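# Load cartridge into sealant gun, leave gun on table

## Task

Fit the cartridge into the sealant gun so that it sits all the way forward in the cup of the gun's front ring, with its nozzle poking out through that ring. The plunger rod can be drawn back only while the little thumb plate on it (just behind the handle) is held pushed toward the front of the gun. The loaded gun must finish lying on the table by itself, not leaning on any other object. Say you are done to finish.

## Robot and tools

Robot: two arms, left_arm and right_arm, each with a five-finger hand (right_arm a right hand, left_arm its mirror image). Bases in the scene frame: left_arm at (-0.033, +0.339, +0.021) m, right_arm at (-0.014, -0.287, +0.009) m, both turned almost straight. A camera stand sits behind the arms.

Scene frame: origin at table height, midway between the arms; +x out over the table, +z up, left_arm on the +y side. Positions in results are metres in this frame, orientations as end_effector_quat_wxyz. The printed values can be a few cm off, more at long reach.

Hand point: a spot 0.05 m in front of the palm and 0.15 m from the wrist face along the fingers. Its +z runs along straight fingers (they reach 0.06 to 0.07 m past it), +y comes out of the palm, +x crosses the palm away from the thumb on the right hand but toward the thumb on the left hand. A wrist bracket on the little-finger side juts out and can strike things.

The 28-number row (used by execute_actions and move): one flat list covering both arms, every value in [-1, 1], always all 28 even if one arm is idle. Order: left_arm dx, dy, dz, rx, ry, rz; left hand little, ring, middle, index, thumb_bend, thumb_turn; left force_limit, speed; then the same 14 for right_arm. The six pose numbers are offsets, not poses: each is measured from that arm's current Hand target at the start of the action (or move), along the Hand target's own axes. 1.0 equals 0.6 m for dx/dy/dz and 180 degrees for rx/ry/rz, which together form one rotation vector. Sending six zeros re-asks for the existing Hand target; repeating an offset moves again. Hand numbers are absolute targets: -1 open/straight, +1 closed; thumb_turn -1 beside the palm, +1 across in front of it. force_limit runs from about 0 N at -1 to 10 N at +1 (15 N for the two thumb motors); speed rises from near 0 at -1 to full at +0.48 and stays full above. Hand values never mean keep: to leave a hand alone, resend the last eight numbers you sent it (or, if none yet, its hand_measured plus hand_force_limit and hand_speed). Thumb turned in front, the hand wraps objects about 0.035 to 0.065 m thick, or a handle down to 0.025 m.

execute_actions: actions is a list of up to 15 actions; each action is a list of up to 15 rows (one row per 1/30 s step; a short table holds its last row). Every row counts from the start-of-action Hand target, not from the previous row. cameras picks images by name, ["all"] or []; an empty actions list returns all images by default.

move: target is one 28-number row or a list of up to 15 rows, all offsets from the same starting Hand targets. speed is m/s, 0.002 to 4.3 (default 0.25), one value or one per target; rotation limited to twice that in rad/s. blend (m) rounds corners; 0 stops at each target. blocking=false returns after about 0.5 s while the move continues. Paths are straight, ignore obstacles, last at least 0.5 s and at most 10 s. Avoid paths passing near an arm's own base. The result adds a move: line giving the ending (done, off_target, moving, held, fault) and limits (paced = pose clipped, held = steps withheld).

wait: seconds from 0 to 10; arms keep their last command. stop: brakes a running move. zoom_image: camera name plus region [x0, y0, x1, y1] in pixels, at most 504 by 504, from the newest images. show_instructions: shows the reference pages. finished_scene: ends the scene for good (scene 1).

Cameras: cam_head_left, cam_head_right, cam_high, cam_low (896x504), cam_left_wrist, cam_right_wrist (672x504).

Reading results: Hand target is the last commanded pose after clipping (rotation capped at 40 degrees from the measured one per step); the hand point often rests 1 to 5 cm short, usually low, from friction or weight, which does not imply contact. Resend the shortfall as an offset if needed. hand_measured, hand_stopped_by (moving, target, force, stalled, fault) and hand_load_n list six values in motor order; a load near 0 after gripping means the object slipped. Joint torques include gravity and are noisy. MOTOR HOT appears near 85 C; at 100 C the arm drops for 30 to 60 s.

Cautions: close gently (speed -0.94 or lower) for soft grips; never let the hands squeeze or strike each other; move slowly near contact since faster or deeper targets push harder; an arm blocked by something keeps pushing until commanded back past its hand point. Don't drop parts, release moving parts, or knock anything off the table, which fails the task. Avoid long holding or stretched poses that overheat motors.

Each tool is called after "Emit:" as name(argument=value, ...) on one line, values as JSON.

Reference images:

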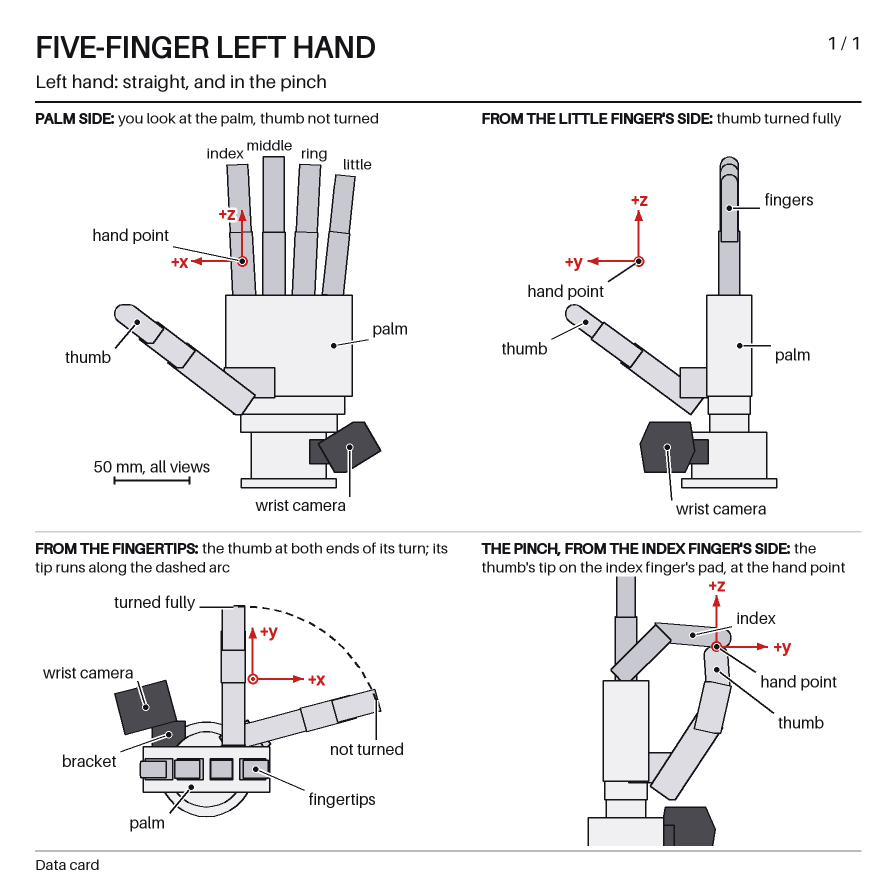

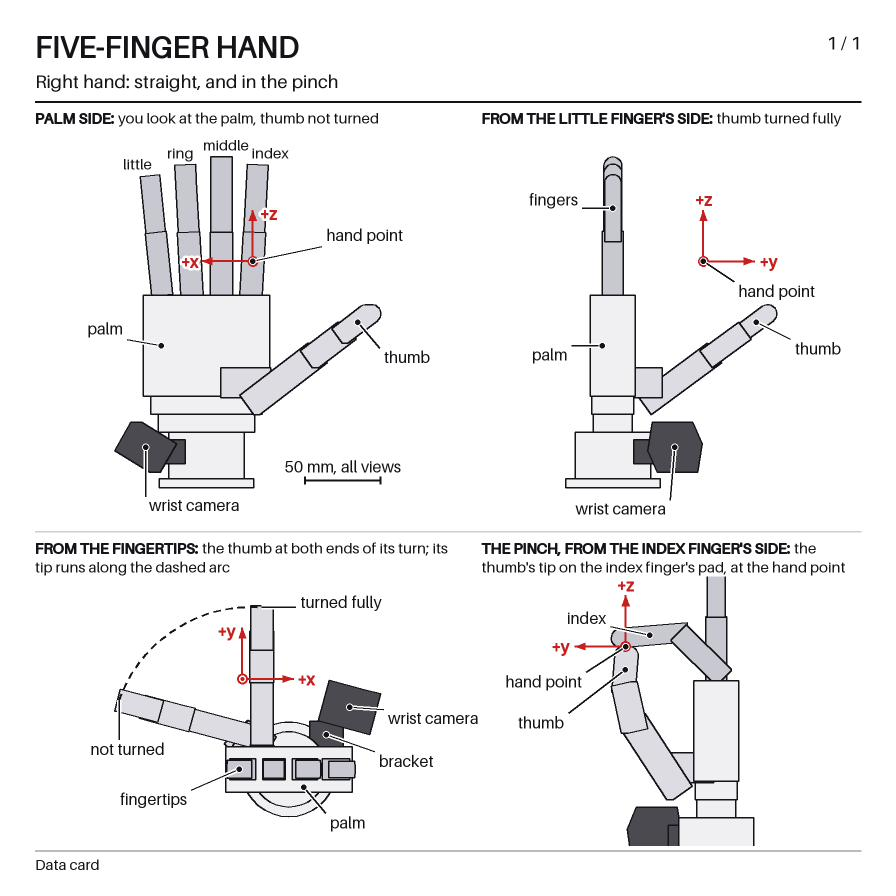

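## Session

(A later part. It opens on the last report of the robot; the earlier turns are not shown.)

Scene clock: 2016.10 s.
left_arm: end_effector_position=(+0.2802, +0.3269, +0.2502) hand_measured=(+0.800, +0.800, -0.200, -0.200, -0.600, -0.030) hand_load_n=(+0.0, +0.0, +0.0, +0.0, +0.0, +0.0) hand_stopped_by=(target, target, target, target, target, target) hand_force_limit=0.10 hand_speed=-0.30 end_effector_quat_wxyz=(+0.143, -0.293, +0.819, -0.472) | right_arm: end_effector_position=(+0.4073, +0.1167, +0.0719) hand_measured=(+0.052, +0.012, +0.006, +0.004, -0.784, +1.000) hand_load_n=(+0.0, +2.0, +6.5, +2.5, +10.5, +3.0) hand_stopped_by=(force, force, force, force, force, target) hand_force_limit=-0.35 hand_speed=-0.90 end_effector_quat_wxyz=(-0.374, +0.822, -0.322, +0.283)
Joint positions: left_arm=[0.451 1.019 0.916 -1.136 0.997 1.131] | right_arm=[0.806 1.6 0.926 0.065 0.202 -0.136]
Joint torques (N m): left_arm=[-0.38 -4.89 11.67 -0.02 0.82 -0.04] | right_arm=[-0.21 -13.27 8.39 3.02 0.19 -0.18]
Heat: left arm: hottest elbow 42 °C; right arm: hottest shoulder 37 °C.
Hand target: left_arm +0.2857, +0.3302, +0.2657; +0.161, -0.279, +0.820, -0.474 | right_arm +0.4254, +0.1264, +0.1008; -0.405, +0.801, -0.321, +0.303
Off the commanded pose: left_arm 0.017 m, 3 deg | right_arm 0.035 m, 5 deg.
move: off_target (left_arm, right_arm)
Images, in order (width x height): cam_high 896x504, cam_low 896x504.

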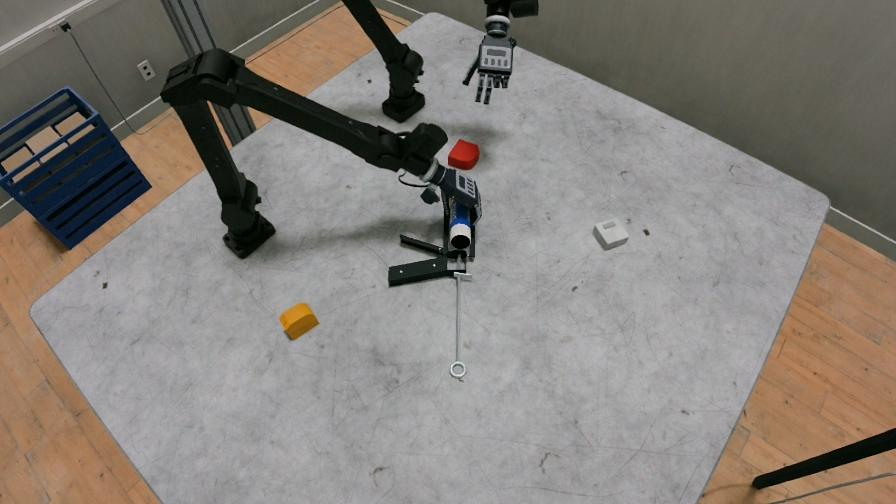

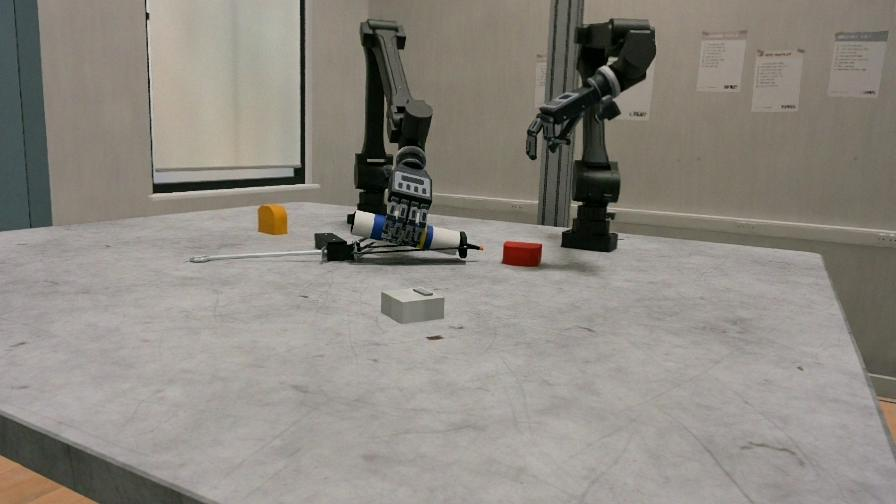

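Emit:
move(target=[[0,0,0,0,0,0,0.8,0.8,-0.2,-0.2,-0.6,-0.03,0.1,-0.3,0.004,0.010,0.009,0,0,0,0.1,0.15,0.15,0.1,-0.78,1,-0.35,-0.9],[0,0,0,0,0,0,0.8,0.8,-0.2,-0.2,-0.6,-0.03,0.1,-0.3,-0.0188,0.0094,0.0051,0,0,0,0.1,0.15,0.15,0.1,-0.78,1,-0.35,-0.9]], speed=0.05, cameras=["cam_low","cam_high"])

Emit:
zoom_image(camera="cam_low", region=[410, 210, 480, 280])

Emit:
zoom_image(camera="cam_high", region=[410, 170, 510, 290])

Scene clock: 2023.67 s.
left_arm: end_effector_position=(+0.2802, +0.3269, +0.2502) hand_measured=(+0.800, +0.800, -0.200, -0.200, -0.600, -0.030) hand_load_n=(+0.0, +0.0, +0.0, +0.0, +0.0, +0.0) hand_stopped_by=(target, target, target, target, target, target) hand_force_limit=0.10 hand_speed=-0.30 end_effector_quat_wxyz=(+0.143, -0.293, +0.819, -0.472) | right_arm: end_effector_position=(+0.4088, +0.1183, +0.0665) hand_measured=(+0.052, +0.012, +0.006, +0.004, -0.784, +1.000) hand_load_n=(+0.0, +2.5, +6.5, +2.0, +10.5, +2.5) hand_stopped_by=(force, force, force, force, force, target) hand_force_limit=-0.35 hand_speed=-0.90 end_effector_quat_wxyz=(-0.375, +0.820, -0.325, +0.286)
Joint positions: left_arm=[0.451 1.019 0.916 -1.136 0.997 1.131] | right_arm=[0.809 1.614 0.923 0.088 0.211 -0.132]
Joint torques (N m): left_arm=[-0.5 -4.48 11.73 0.05 0.78 -0.04] | right_arm=[0.5 -13.33 8.16 3.07 0.48 -0.1]
Heat: left arm: hottest elbow 42 °C; right arm: hottest shoulder 37 °C.
Hand target: left_arm +0.2857, +0.3302, +0.2657; +0.161, -0.279, +0.820, -0.474 | right_arm +0.4192, +0.1336, +0.0919; -0.405, +0.801, -0.321, +0.303
Off the commanded pose: left_arm 0.017 m, 3 deg | right_arm 0.032 m, 5 deg.
move: off_target (left_arm, right_arm)
Images, in order (width x height): cam_high 896x504, cam_low 896x504.

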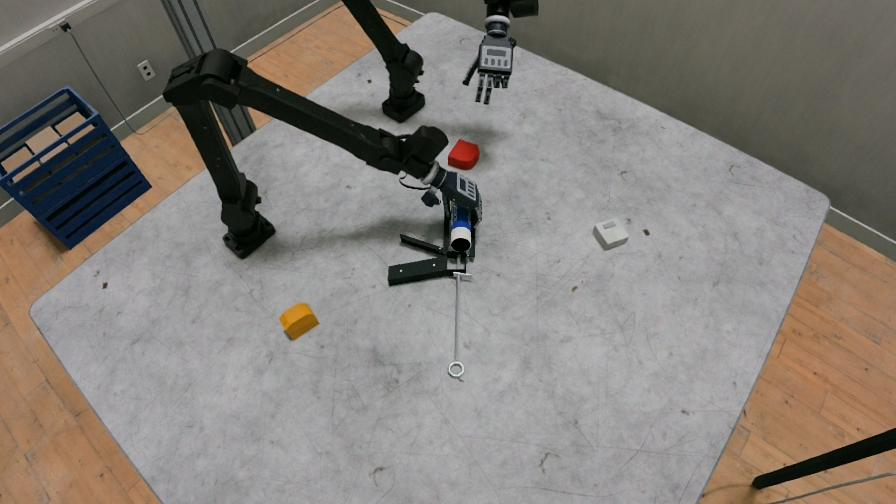

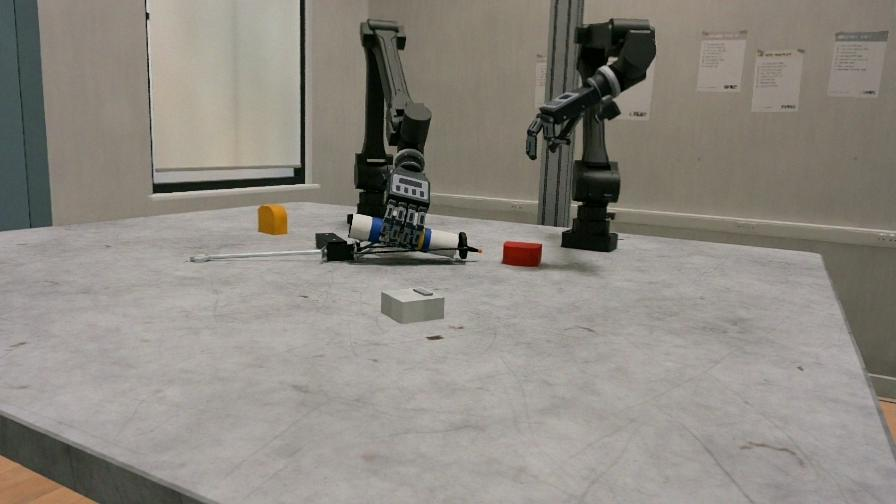

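Scaled by 7.200 from the camera's 896x504 image, which has a finer 1280x720 frame.

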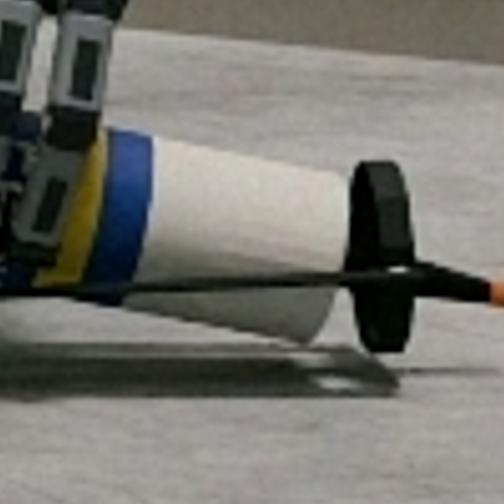

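Scaled by 4.200 from the camera's 896x504 image, which has a finer 1280x720 frame.

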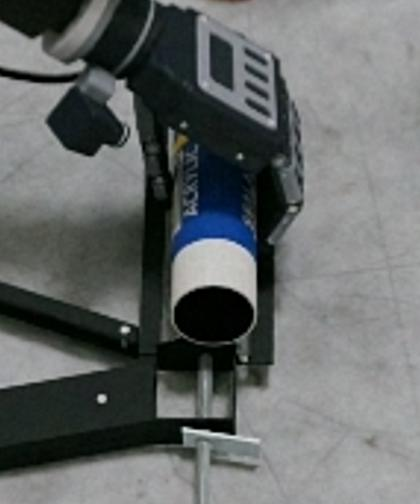

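Emit:
move(target=[0,0,0,0,0,0,0.8,0.8,-0.2,-0.2,-0.6,-0.03,0.1,-0.3,-0.0162,-0.003,-0.0023,0,0,0,0.1,0.15,0.15,0.1,-0.78,1,-0.35,-0.9], speed=0.04, cameras=["cam_low","cam_high","cam_head_left"])

Emit:
zoom_image(camera="cam_low", region=[410, 210, 480, 280])

Emit:
zoom_image(camera="cam_high", region=[410, 170, 510, 290])

Emit:
zoom_image(camera="cam_head_left", region=[390, 210, 490, 310])

Scene clock: 2035.13 s.
left_arm: end_effector_position=(+0.2802, +0.3269, +0.2502) hand_measured=(+0.800, +0.800, -0.200, -0.200, -0.600, -0.030) hand_load_n=(+0.0, +0.0, +0.0, +0.0, +0.0, +0.0) hand_stopped_by=(target, target, target, target, target, target) hand_force_limit=0.10 hand_speed=-0.30 end_effector_quat_wxyz=(+0.143, -0.293, +0.819, -0.472) | right_arm: end_effector_position=(+0.4023, +0.1251, +0.0667) hand_measured=(+0.052, +0.012, +0.006, +0.004, -0.784, +1.000) hand_load_n=(+0.0, +2.0, +7.0, +2.5, +10.5, +3.0) hand_stopped_by=(force, force, force, force, force, target) hand_force_limit=-0.35 hand_speed=-0.90 end_effector_quat_wxyz=(-0.375, +0.819, -0.325, +0.288)
Joint positions: left_arm=[0.451 1.019 0.916 -1.136 0.997 1.131] | right_arm=[0.83 1.615 0.923 0.088 0.231 -0.119]
Joint torques (N m): left_arm=[-0.97 -4.19 11.7 0.05 0.81 -0.03] | right_arm=[0.97 -13.1 8.28 2.92 0.43 -0.09]
Heat: left arm: hottest elbow 42 °C; right arm: hottest elbow 37 °C.
Hand target: left_arm +0.2857, +0.3302, +0.2657; +0.161, -0.279, +0.820, -0.474 | right_arm +0.4126, +0.1413, +0.0918; -0.405, +0.801, -0.321, +0.303
Off the commanded pose: left_arm 0.017 m, 3 deg | right_arm 0.032 m, 4 deg.
move: off_target (left_arm, right_arm)
Images, in order (width x height): cam_head_left 896x504, cam_high 896x504, cam_low 896x504.

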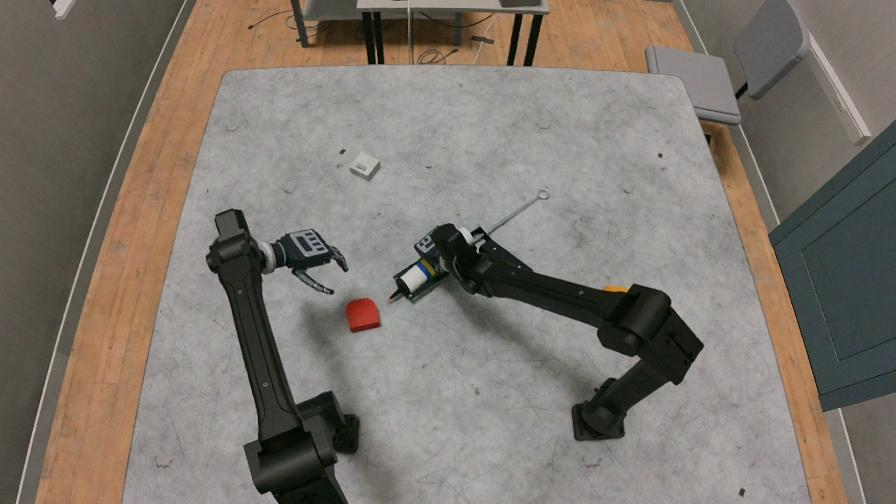

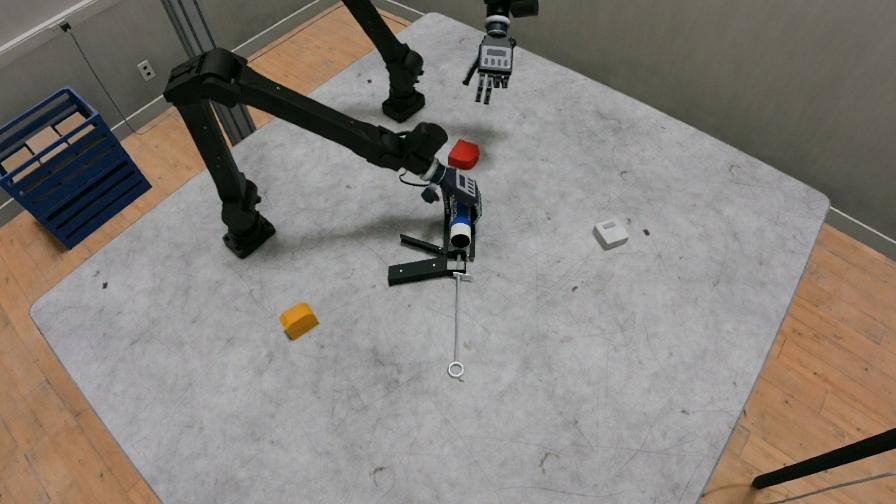

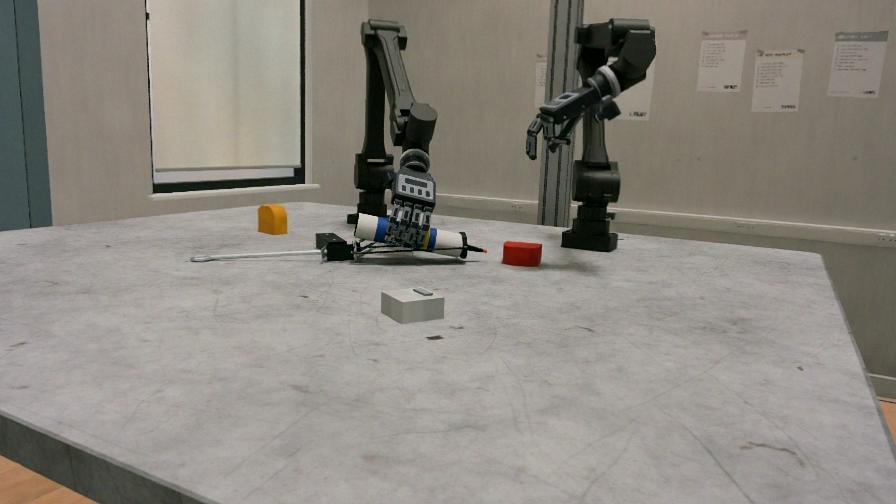

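Scaled by 7.200 from the camera's 896x504 image, which has a finer 1280x720 frame.

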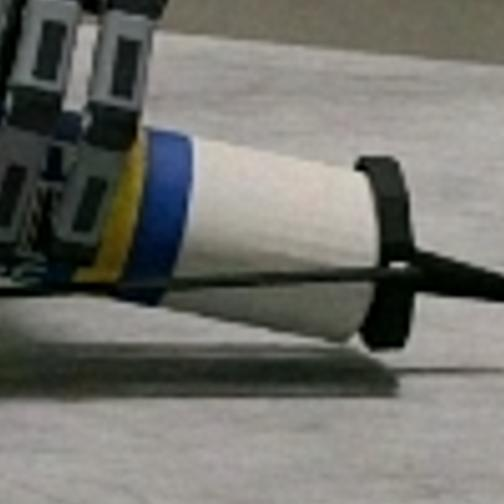

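Scaled by 4.200 from the camera's 896x504 image, which has a finer 1280x720 frame.

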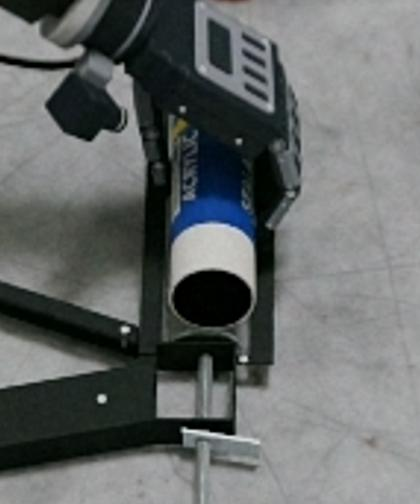

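Scaled by 5.040 from the camera's 896x504 image, which has a finer 1280x720 frame.

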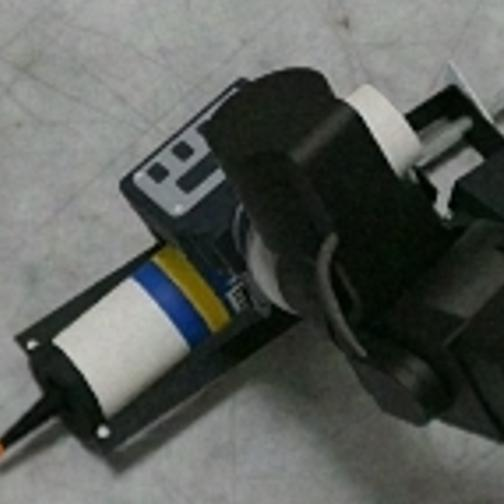

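Emit:
zoom_image(camera="cam_low", region=[310, 200, 410, 275])

Emit:
zoom_image(camera="cam_high", region=[435, 220, 485, 280])

Emit:
zoom_image(camera="cam_head_left", region=[450, 215, 500, 260])

Scaled by 5.040 from the camera's 896x504 image, which has a finer 1280x720 frame.

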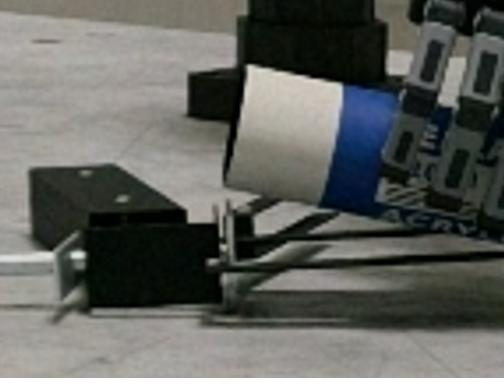

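Scaled by 8.400 from the camera's 896x504 image, which has a finer 1280x720 frame.

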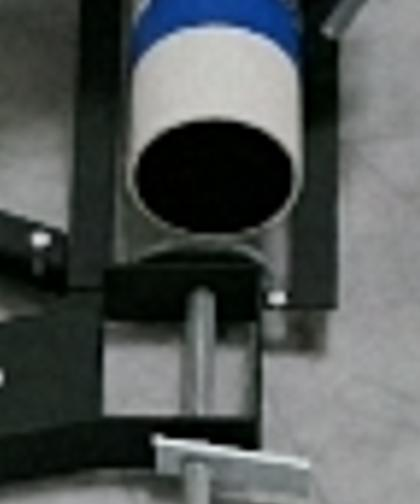

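Scaled by 10.080 from the camera's 896x504 image, which has a finer 1280x720 frame.

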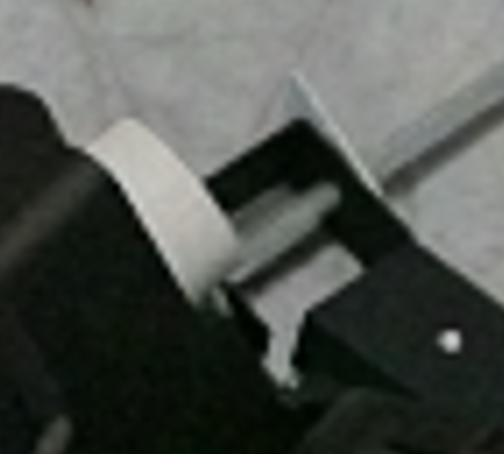

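Emit:
move(target=[0,0,0,0,0,0,0.8,0.8,-0.2,-0.2,-0.6,-0.03,0.1,-0.3,-0.013,-0.0024,-0.0018,0,0,0,0.1,0.15,0.15,0.1,-0.78,1,-0.35,-0.9], speed=0.04, cameras=["cam_low","cam_high","cam_head_left"])

Emit:
zoom_image(camera="cam_low", region=[410, 210, 480, 280])

Emit:
zoom_image(camera="cam_low", region=[310, 200, 410, 275])

Emit:
zoom_image(camera="cam_high", region=[410, 170, 510, 290])

Scene clock: 2058.90 s.
left_arm: end_effector_position=(+0.2802, +0.3269, +0.2502) hand_measured=(+0.800, +0.800, -0.200, -0.200, -0.600, -0.030) hand_load_n=(+0.0, +0.0, +0.0, +0.0, +0.0, -0.5) hand_stopped_by=(target, target, target, target, target, target) hand_force_limit=0.10 hand_speed=-0.30 end_effector_quat_wxyz=(+0.143, -0.293, +0.819, -0.472) | right_arm: end_effector_position=(+0.3983, +0.1287, +0.0650) hand_measured=(+0.052, +0.012, +0.006, +0.004, -0.784, +1.000) hand_load_n=(+0.0, +2.0, +7.0, +2.5, +10.5, +3.0) hand_stopped_by=(force, force, force, force, force, target) hand_force_limit=-0.35 hand_speed=-0.90 end_effector_quat_wxyz=(-0.373, +0.819, -0.326, +0.290)
Joint positions: left_arm=[0.451 1.019 0.916 -1.136 0.997 1.131] | right_arm=[0.844 1.618 0.923 0.088 0.248 -0.112]
Joint torques (N m): left_arm=[-0.56 -4.66 11.9 0.05 0.82 -0.01] | right_arm=[0.85 -13.1 8.38 2.67 0.32 -0.08]
Heat: left arm: hottest elbow 43 °C; right arm: hottest elbow 38 °C.
Hand target: left_arm +0.2857, +0.3302, +0.2657; +0.161, -0.279, +0.820, -0.474 | right_arm +0.4075, +0.1473, +0.0919; -0.405, +0.801, -0.321, +0.303
Off the commanded pose: left_arm 0.017 m, 3 deg | right_arm 0.034 m, 4 deg.
move: off_target (left_arm, right_arm)
Images, in order (width x height): cam_head_left 896x504, cam_high 896x504, cam_low 896x504.

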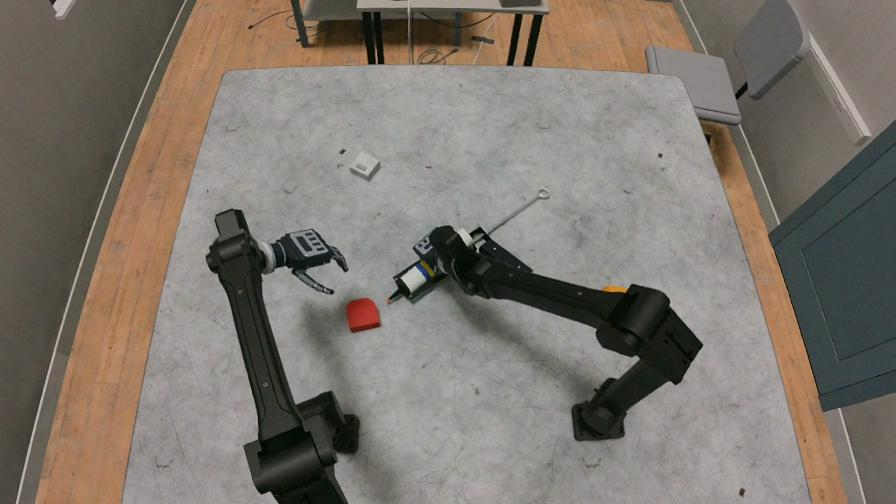

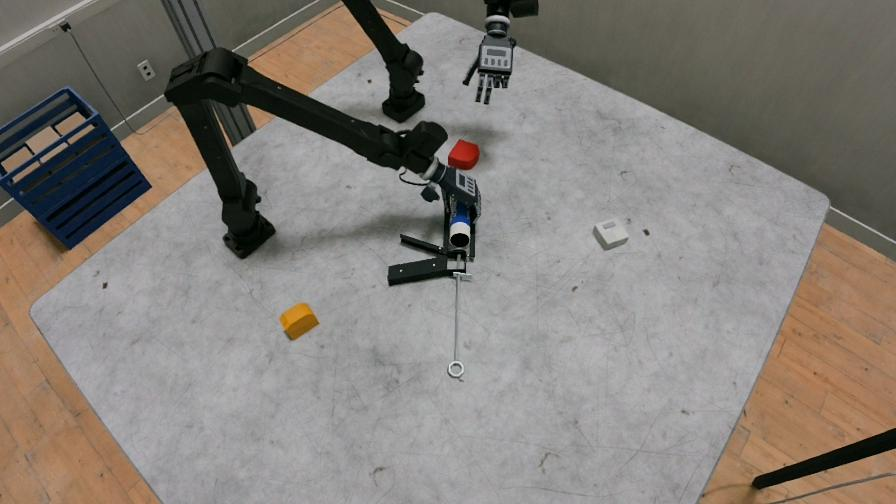

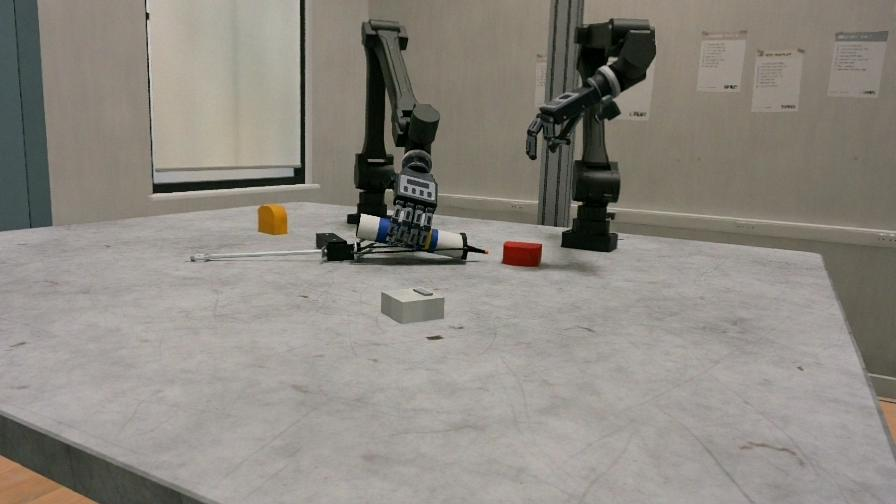

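Scaled by 7.200 from the camera's 896x504 image, which has a finer 1280x720 frame.

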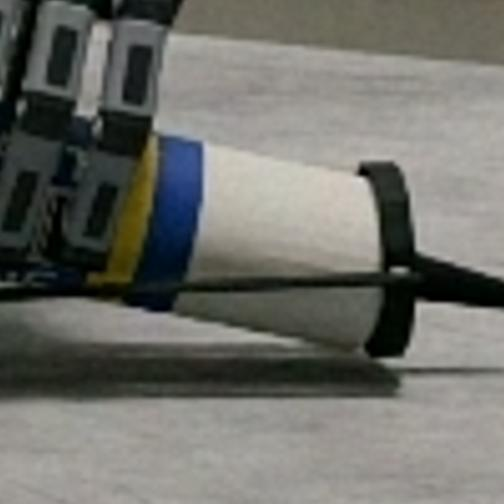

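Scaled by 5.040 from the camera's 896x504 image, which has a finer 1280x720 frame.

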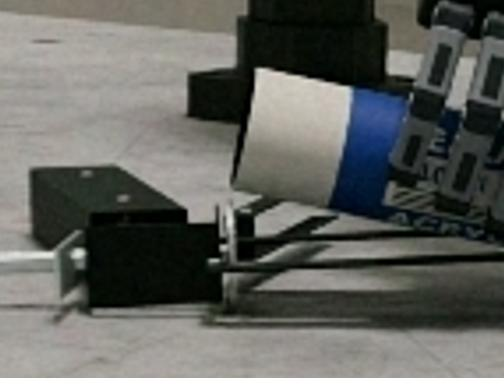

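Scaled by 4.200 from the camera's 896x504 image, which has a finer 1280x720 frame.

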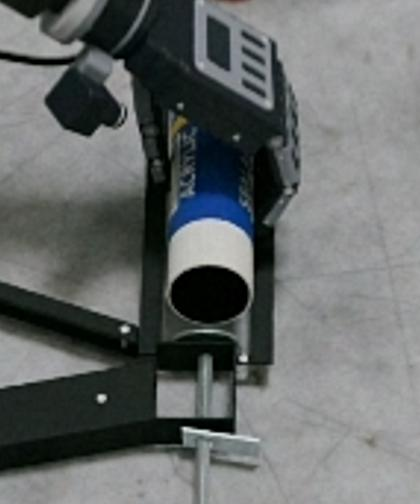

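Emit:
move(target=[0,0,0,0,0,0,0.8,0.8,-0.2,-0.2,-0.6,-0.03,0.1,-0.3,-0.011,-0.0020,-0.0015,0,0,0,0.1,0.15,0.15,0.1,-0.78,1,-0.35,-0.9], speed=0.04, cameras=["cam_low","cam_high","cam_head_left"])

Emit:
zoom_image(camera="cam_low", region=[410, 210, 480, 280])

Emit:
zoom_image(camera="cam_low", region=[310, 200, 410, 275])

Emit:
zoom_image(camera="cam_head_left", region=[380, 210, 500, 310])

Scene clock: 2065.23 s.
left_arm: end_effector_position=(+0.2802, +0.3269, +0.2502) hand_measured=(+0.800, +0.800, -0.200, -0.200, -0.600, -0.030) hand_load_n=(+0.0, +0.0, +0.0, +0.0, +0.0, +0.0) hand_stopped_by=(target, target, target, target, target, target) hand_force_limit=0.10 hand_speed=-0.30 end_effector_quat_wxyz=(+0.143, -0.293, +0.819, -0.472) | right_arm: end_effector_position=(+0.3967, +0.1297, +0.0637) hand_measured=(+0.052, +0.012, +0.006, +0.004, -0.784, +1.000) hand_load_n=(+0.0, +2.5, +7.0, +2.5, +11.0, +2.0) hand_stopped_by=(force, force, force, force, force, target) hand_force_limit=-0.35 hand_speed=-0.90 end_effector_quat_wxyz=(-0.370, +0.819, -0.324, +0.294)
Joint positions: left_arm=[0.451 1.019 0.916 -1.136 0.997 1.131] | right_arm=[0.852 1.621 0.923 0.088 0.262 -0.115]
Joint torques (N m): left_arm=[-0.85 -4.37 11.79 0.06 0.83 -0.08] | right_arm=[1.14 -13.39 8.68 2.59 0.28 -0.03]
Heat: left arm: hottest elbow 43 °C; right arm: hottest elbow 38 °C.
Hand target: left_arm +0.2857, +0.3302, +0.2657; +0.161, -0.279, +0.820, -0.474 | right_arm +0.4031, +0.1525, +0.0918; -0.405, +0.801, -0.321, +0.303
Off the commanded pose: left_arm 0.017 m, 3 deg | right_arm 0.037 m, 5 deg.
move: off_target (left_arm, right_arm)
Images, in order (width x height): cam_head_left 896x504, cam_high 896x504, cam_low 896x504.

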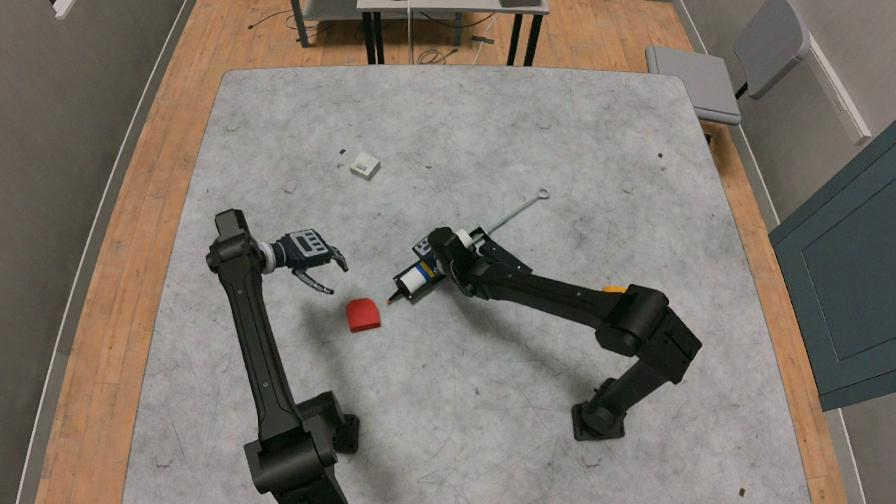

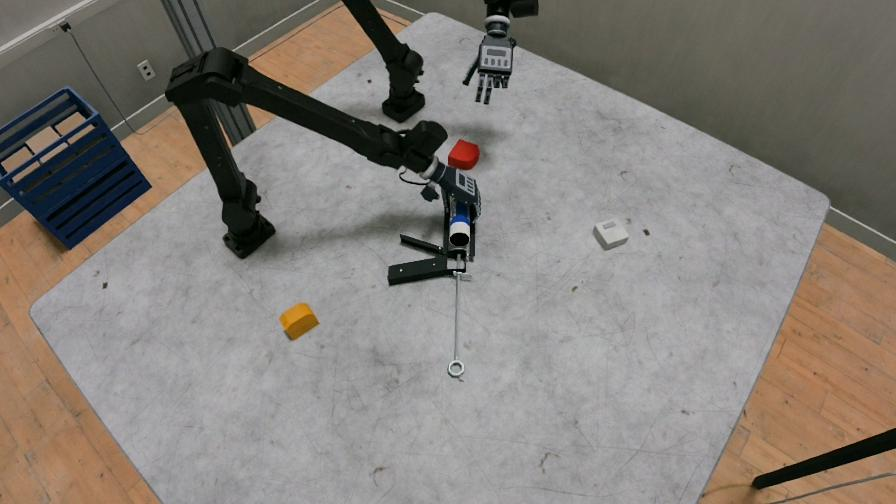

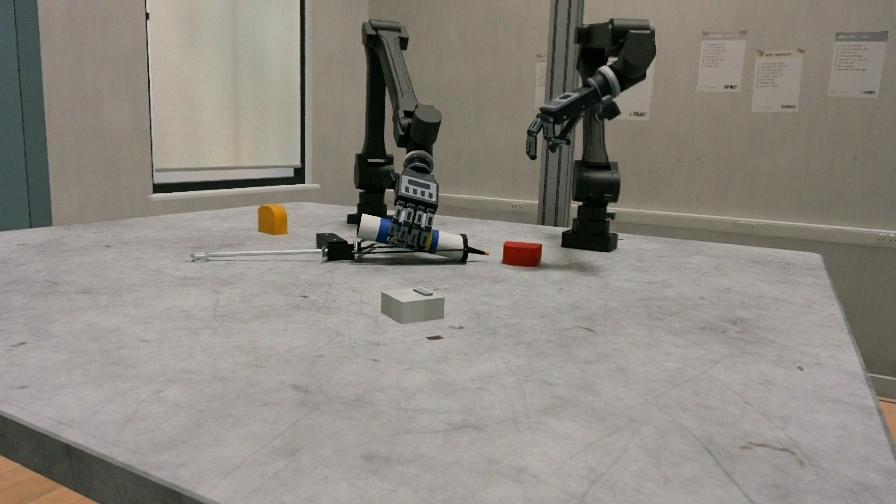

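Scaled by 7.200 from the camera's 896x504 image, which has a finer 1280x720 frame.

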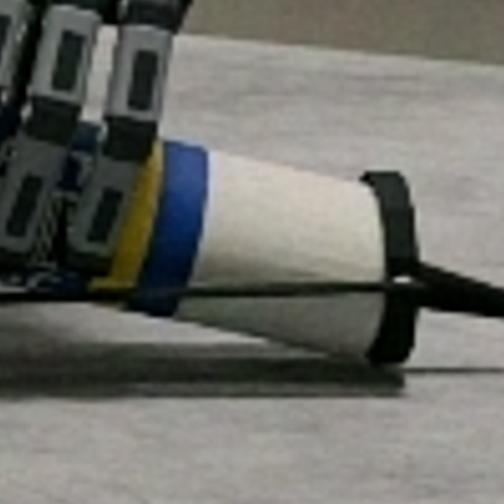

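Scaled by 5.040 from the camera's 896x504 image, which has a finer 1280x720 frame.

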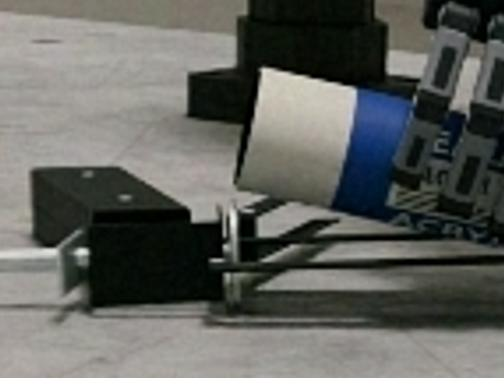

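Scaled by 4.200 from the camera's 896x504 image, which has a finer 1280x720 frame.

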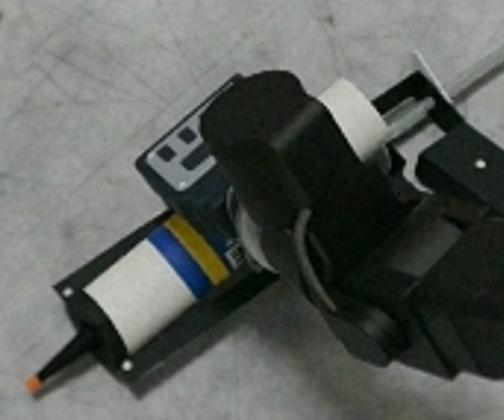

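Emit:
zoom_image(camera="cam_low", region=[340, 230, 375, 265])

Emit:
zoom_image(camera="cam_high", region=[440, 225, 485, 270])

Emit:
zoom_image(camera="cam_head_left", region=[460, 218, 500, 258])

Scaled by 14.400 from the camera's 896x504 image, which has a finer 1280x720 frame.

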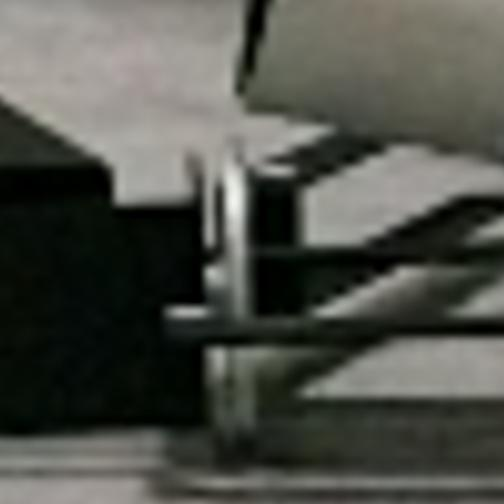

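Scaled by 11.200 from the camera's 896x504 image, which has a finer 1280x720 frame.

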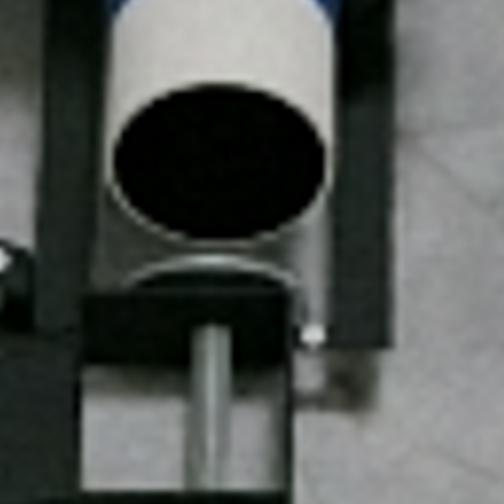

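Scaled by 12.600 from the camera's 896x504 image, which has a finer 1280x720 frame.

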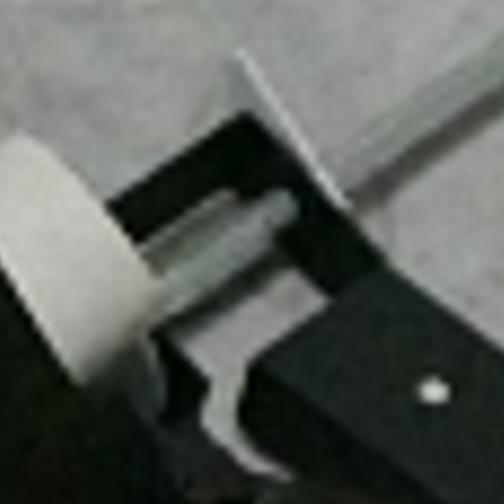

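Emit:
move(target=[0,0,0,0,0,0,0.8,0.8,-0.2,-0.2,-0.6,-0.03,0.1,-0.3,-0.0055,0.0079,0.0044,-0.0006,-0.0112,0.0192,0.1,0.15,0.15,0.1,-0.78,1,-0.35,-0.9], speed=0.04, cameras=["cam_low","cam_high","cam_head_left"])

Emit:
zoom_image(camera="cam_low", region=[410, 210, 480, 280])

Emit:
zoom_image(camera="cam_low", region=[340, 210, 410, 270])

Emit:
zoom_image(camera="cam_high", region=[440, 205, 500, 265])

Scene clock: 2093.37 s.
left_arm: end_effector_position=(+0.2802, +0.3269, +0.2502) hand_measured=(+0.800, +0.800, -0.200, -0.200, -0.600, -0.030) hand_load_n=(+0.0, +0.0, +0.0, +0.0, +0.0, +0.0) hand_stopped_by=(target, target, target, target, target, target) hand_force_limit=0.10 hand_speed=-0.30 end_effector_quat_wxyz=(+0.143, -0.293, +0.819, -0.472) | right_arm: end_effector_position=(+0.3903, +0.1385, +0.0614) hand_measured=(+0.052, +0.012, +0.006, +0.004, -0.784, +1.000) hand_load_n=(+0.0, +2.0, +6.5, +2.5, +11.0, +2.0) hand_stopped_by=(force, force, force, force, force, target) hand_force_limit=-0.35 hand_speed=-0.90 end_effector_quat_wxyz=(-0.384, +0.819, -0.331, +0.270)
Joint positions: left_arm=[0.451 1.019 0.916 -1.136 0.997 1.131] | right_arm=[0.852 1.626 0.923 0.093 0.219 -0.078]
Joint torques (N m): left_arm=[-0.91 -3.9 11.66 0.06 0.83 -0.02] | right_arm=[0.15 -13.51 8.03 3.07 -0.03 0.05]
Heat: left arm: hottest elbow 43 °C; right arm: hottest elbow 38 °C.
Hand target: left_arm +0.2857, +0.3302, +0.2657; +0.161, -0.279, +0.820, -0.474 | right_arm +0.4018, +0.1540, +0.0858; -0.419, +0.796, -0.338, +0.276
Off the commanded pose: left_arm 0.017 m, 3 deg | right_arm 0.031 m, 5 deg.
move: off_target (left_arm, right_arm)
Images, in order (width x height): cam_head_left 896x504, cam_high 896x504, cam_low 896x504.

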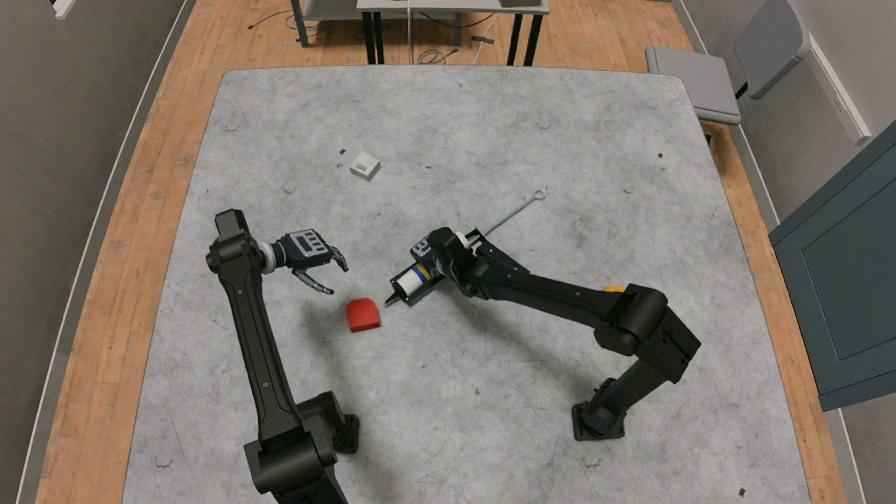

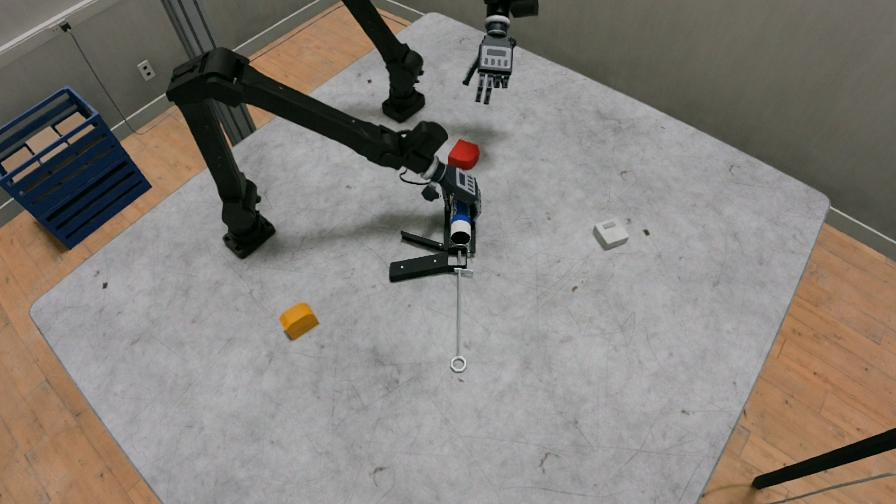

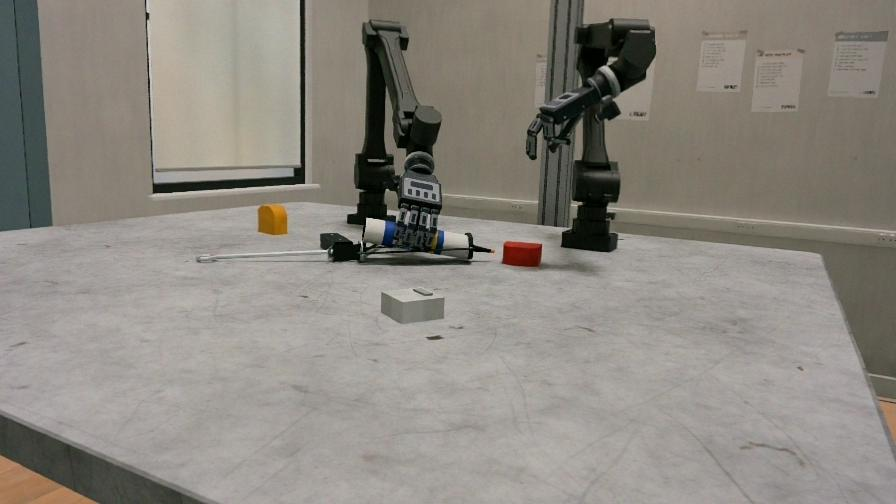

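Scaled by 7.200 from the camera's 896x504 image, which has a finer 1280x720 frame.

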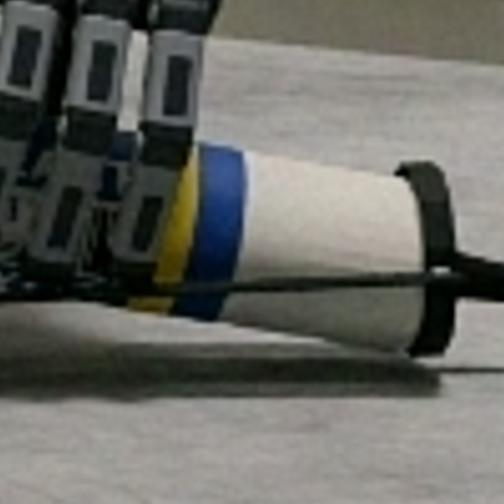

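Scaled by 7.200 from the camera's 896x504 image, which has a finer 1280x720 frame.

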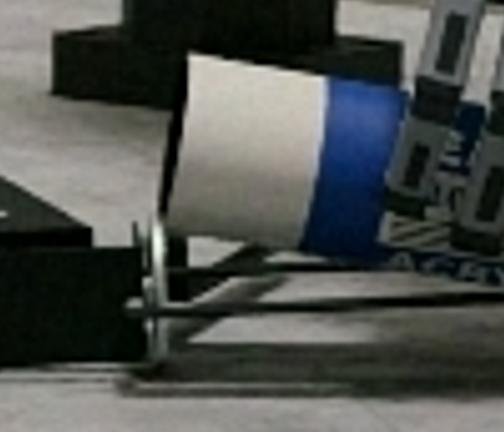

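Scaled by 8.400 from the camera's 896x504 image, which has a finer 1280x720 frame.

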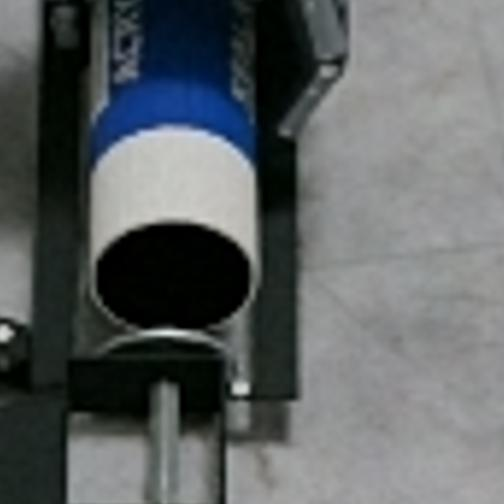

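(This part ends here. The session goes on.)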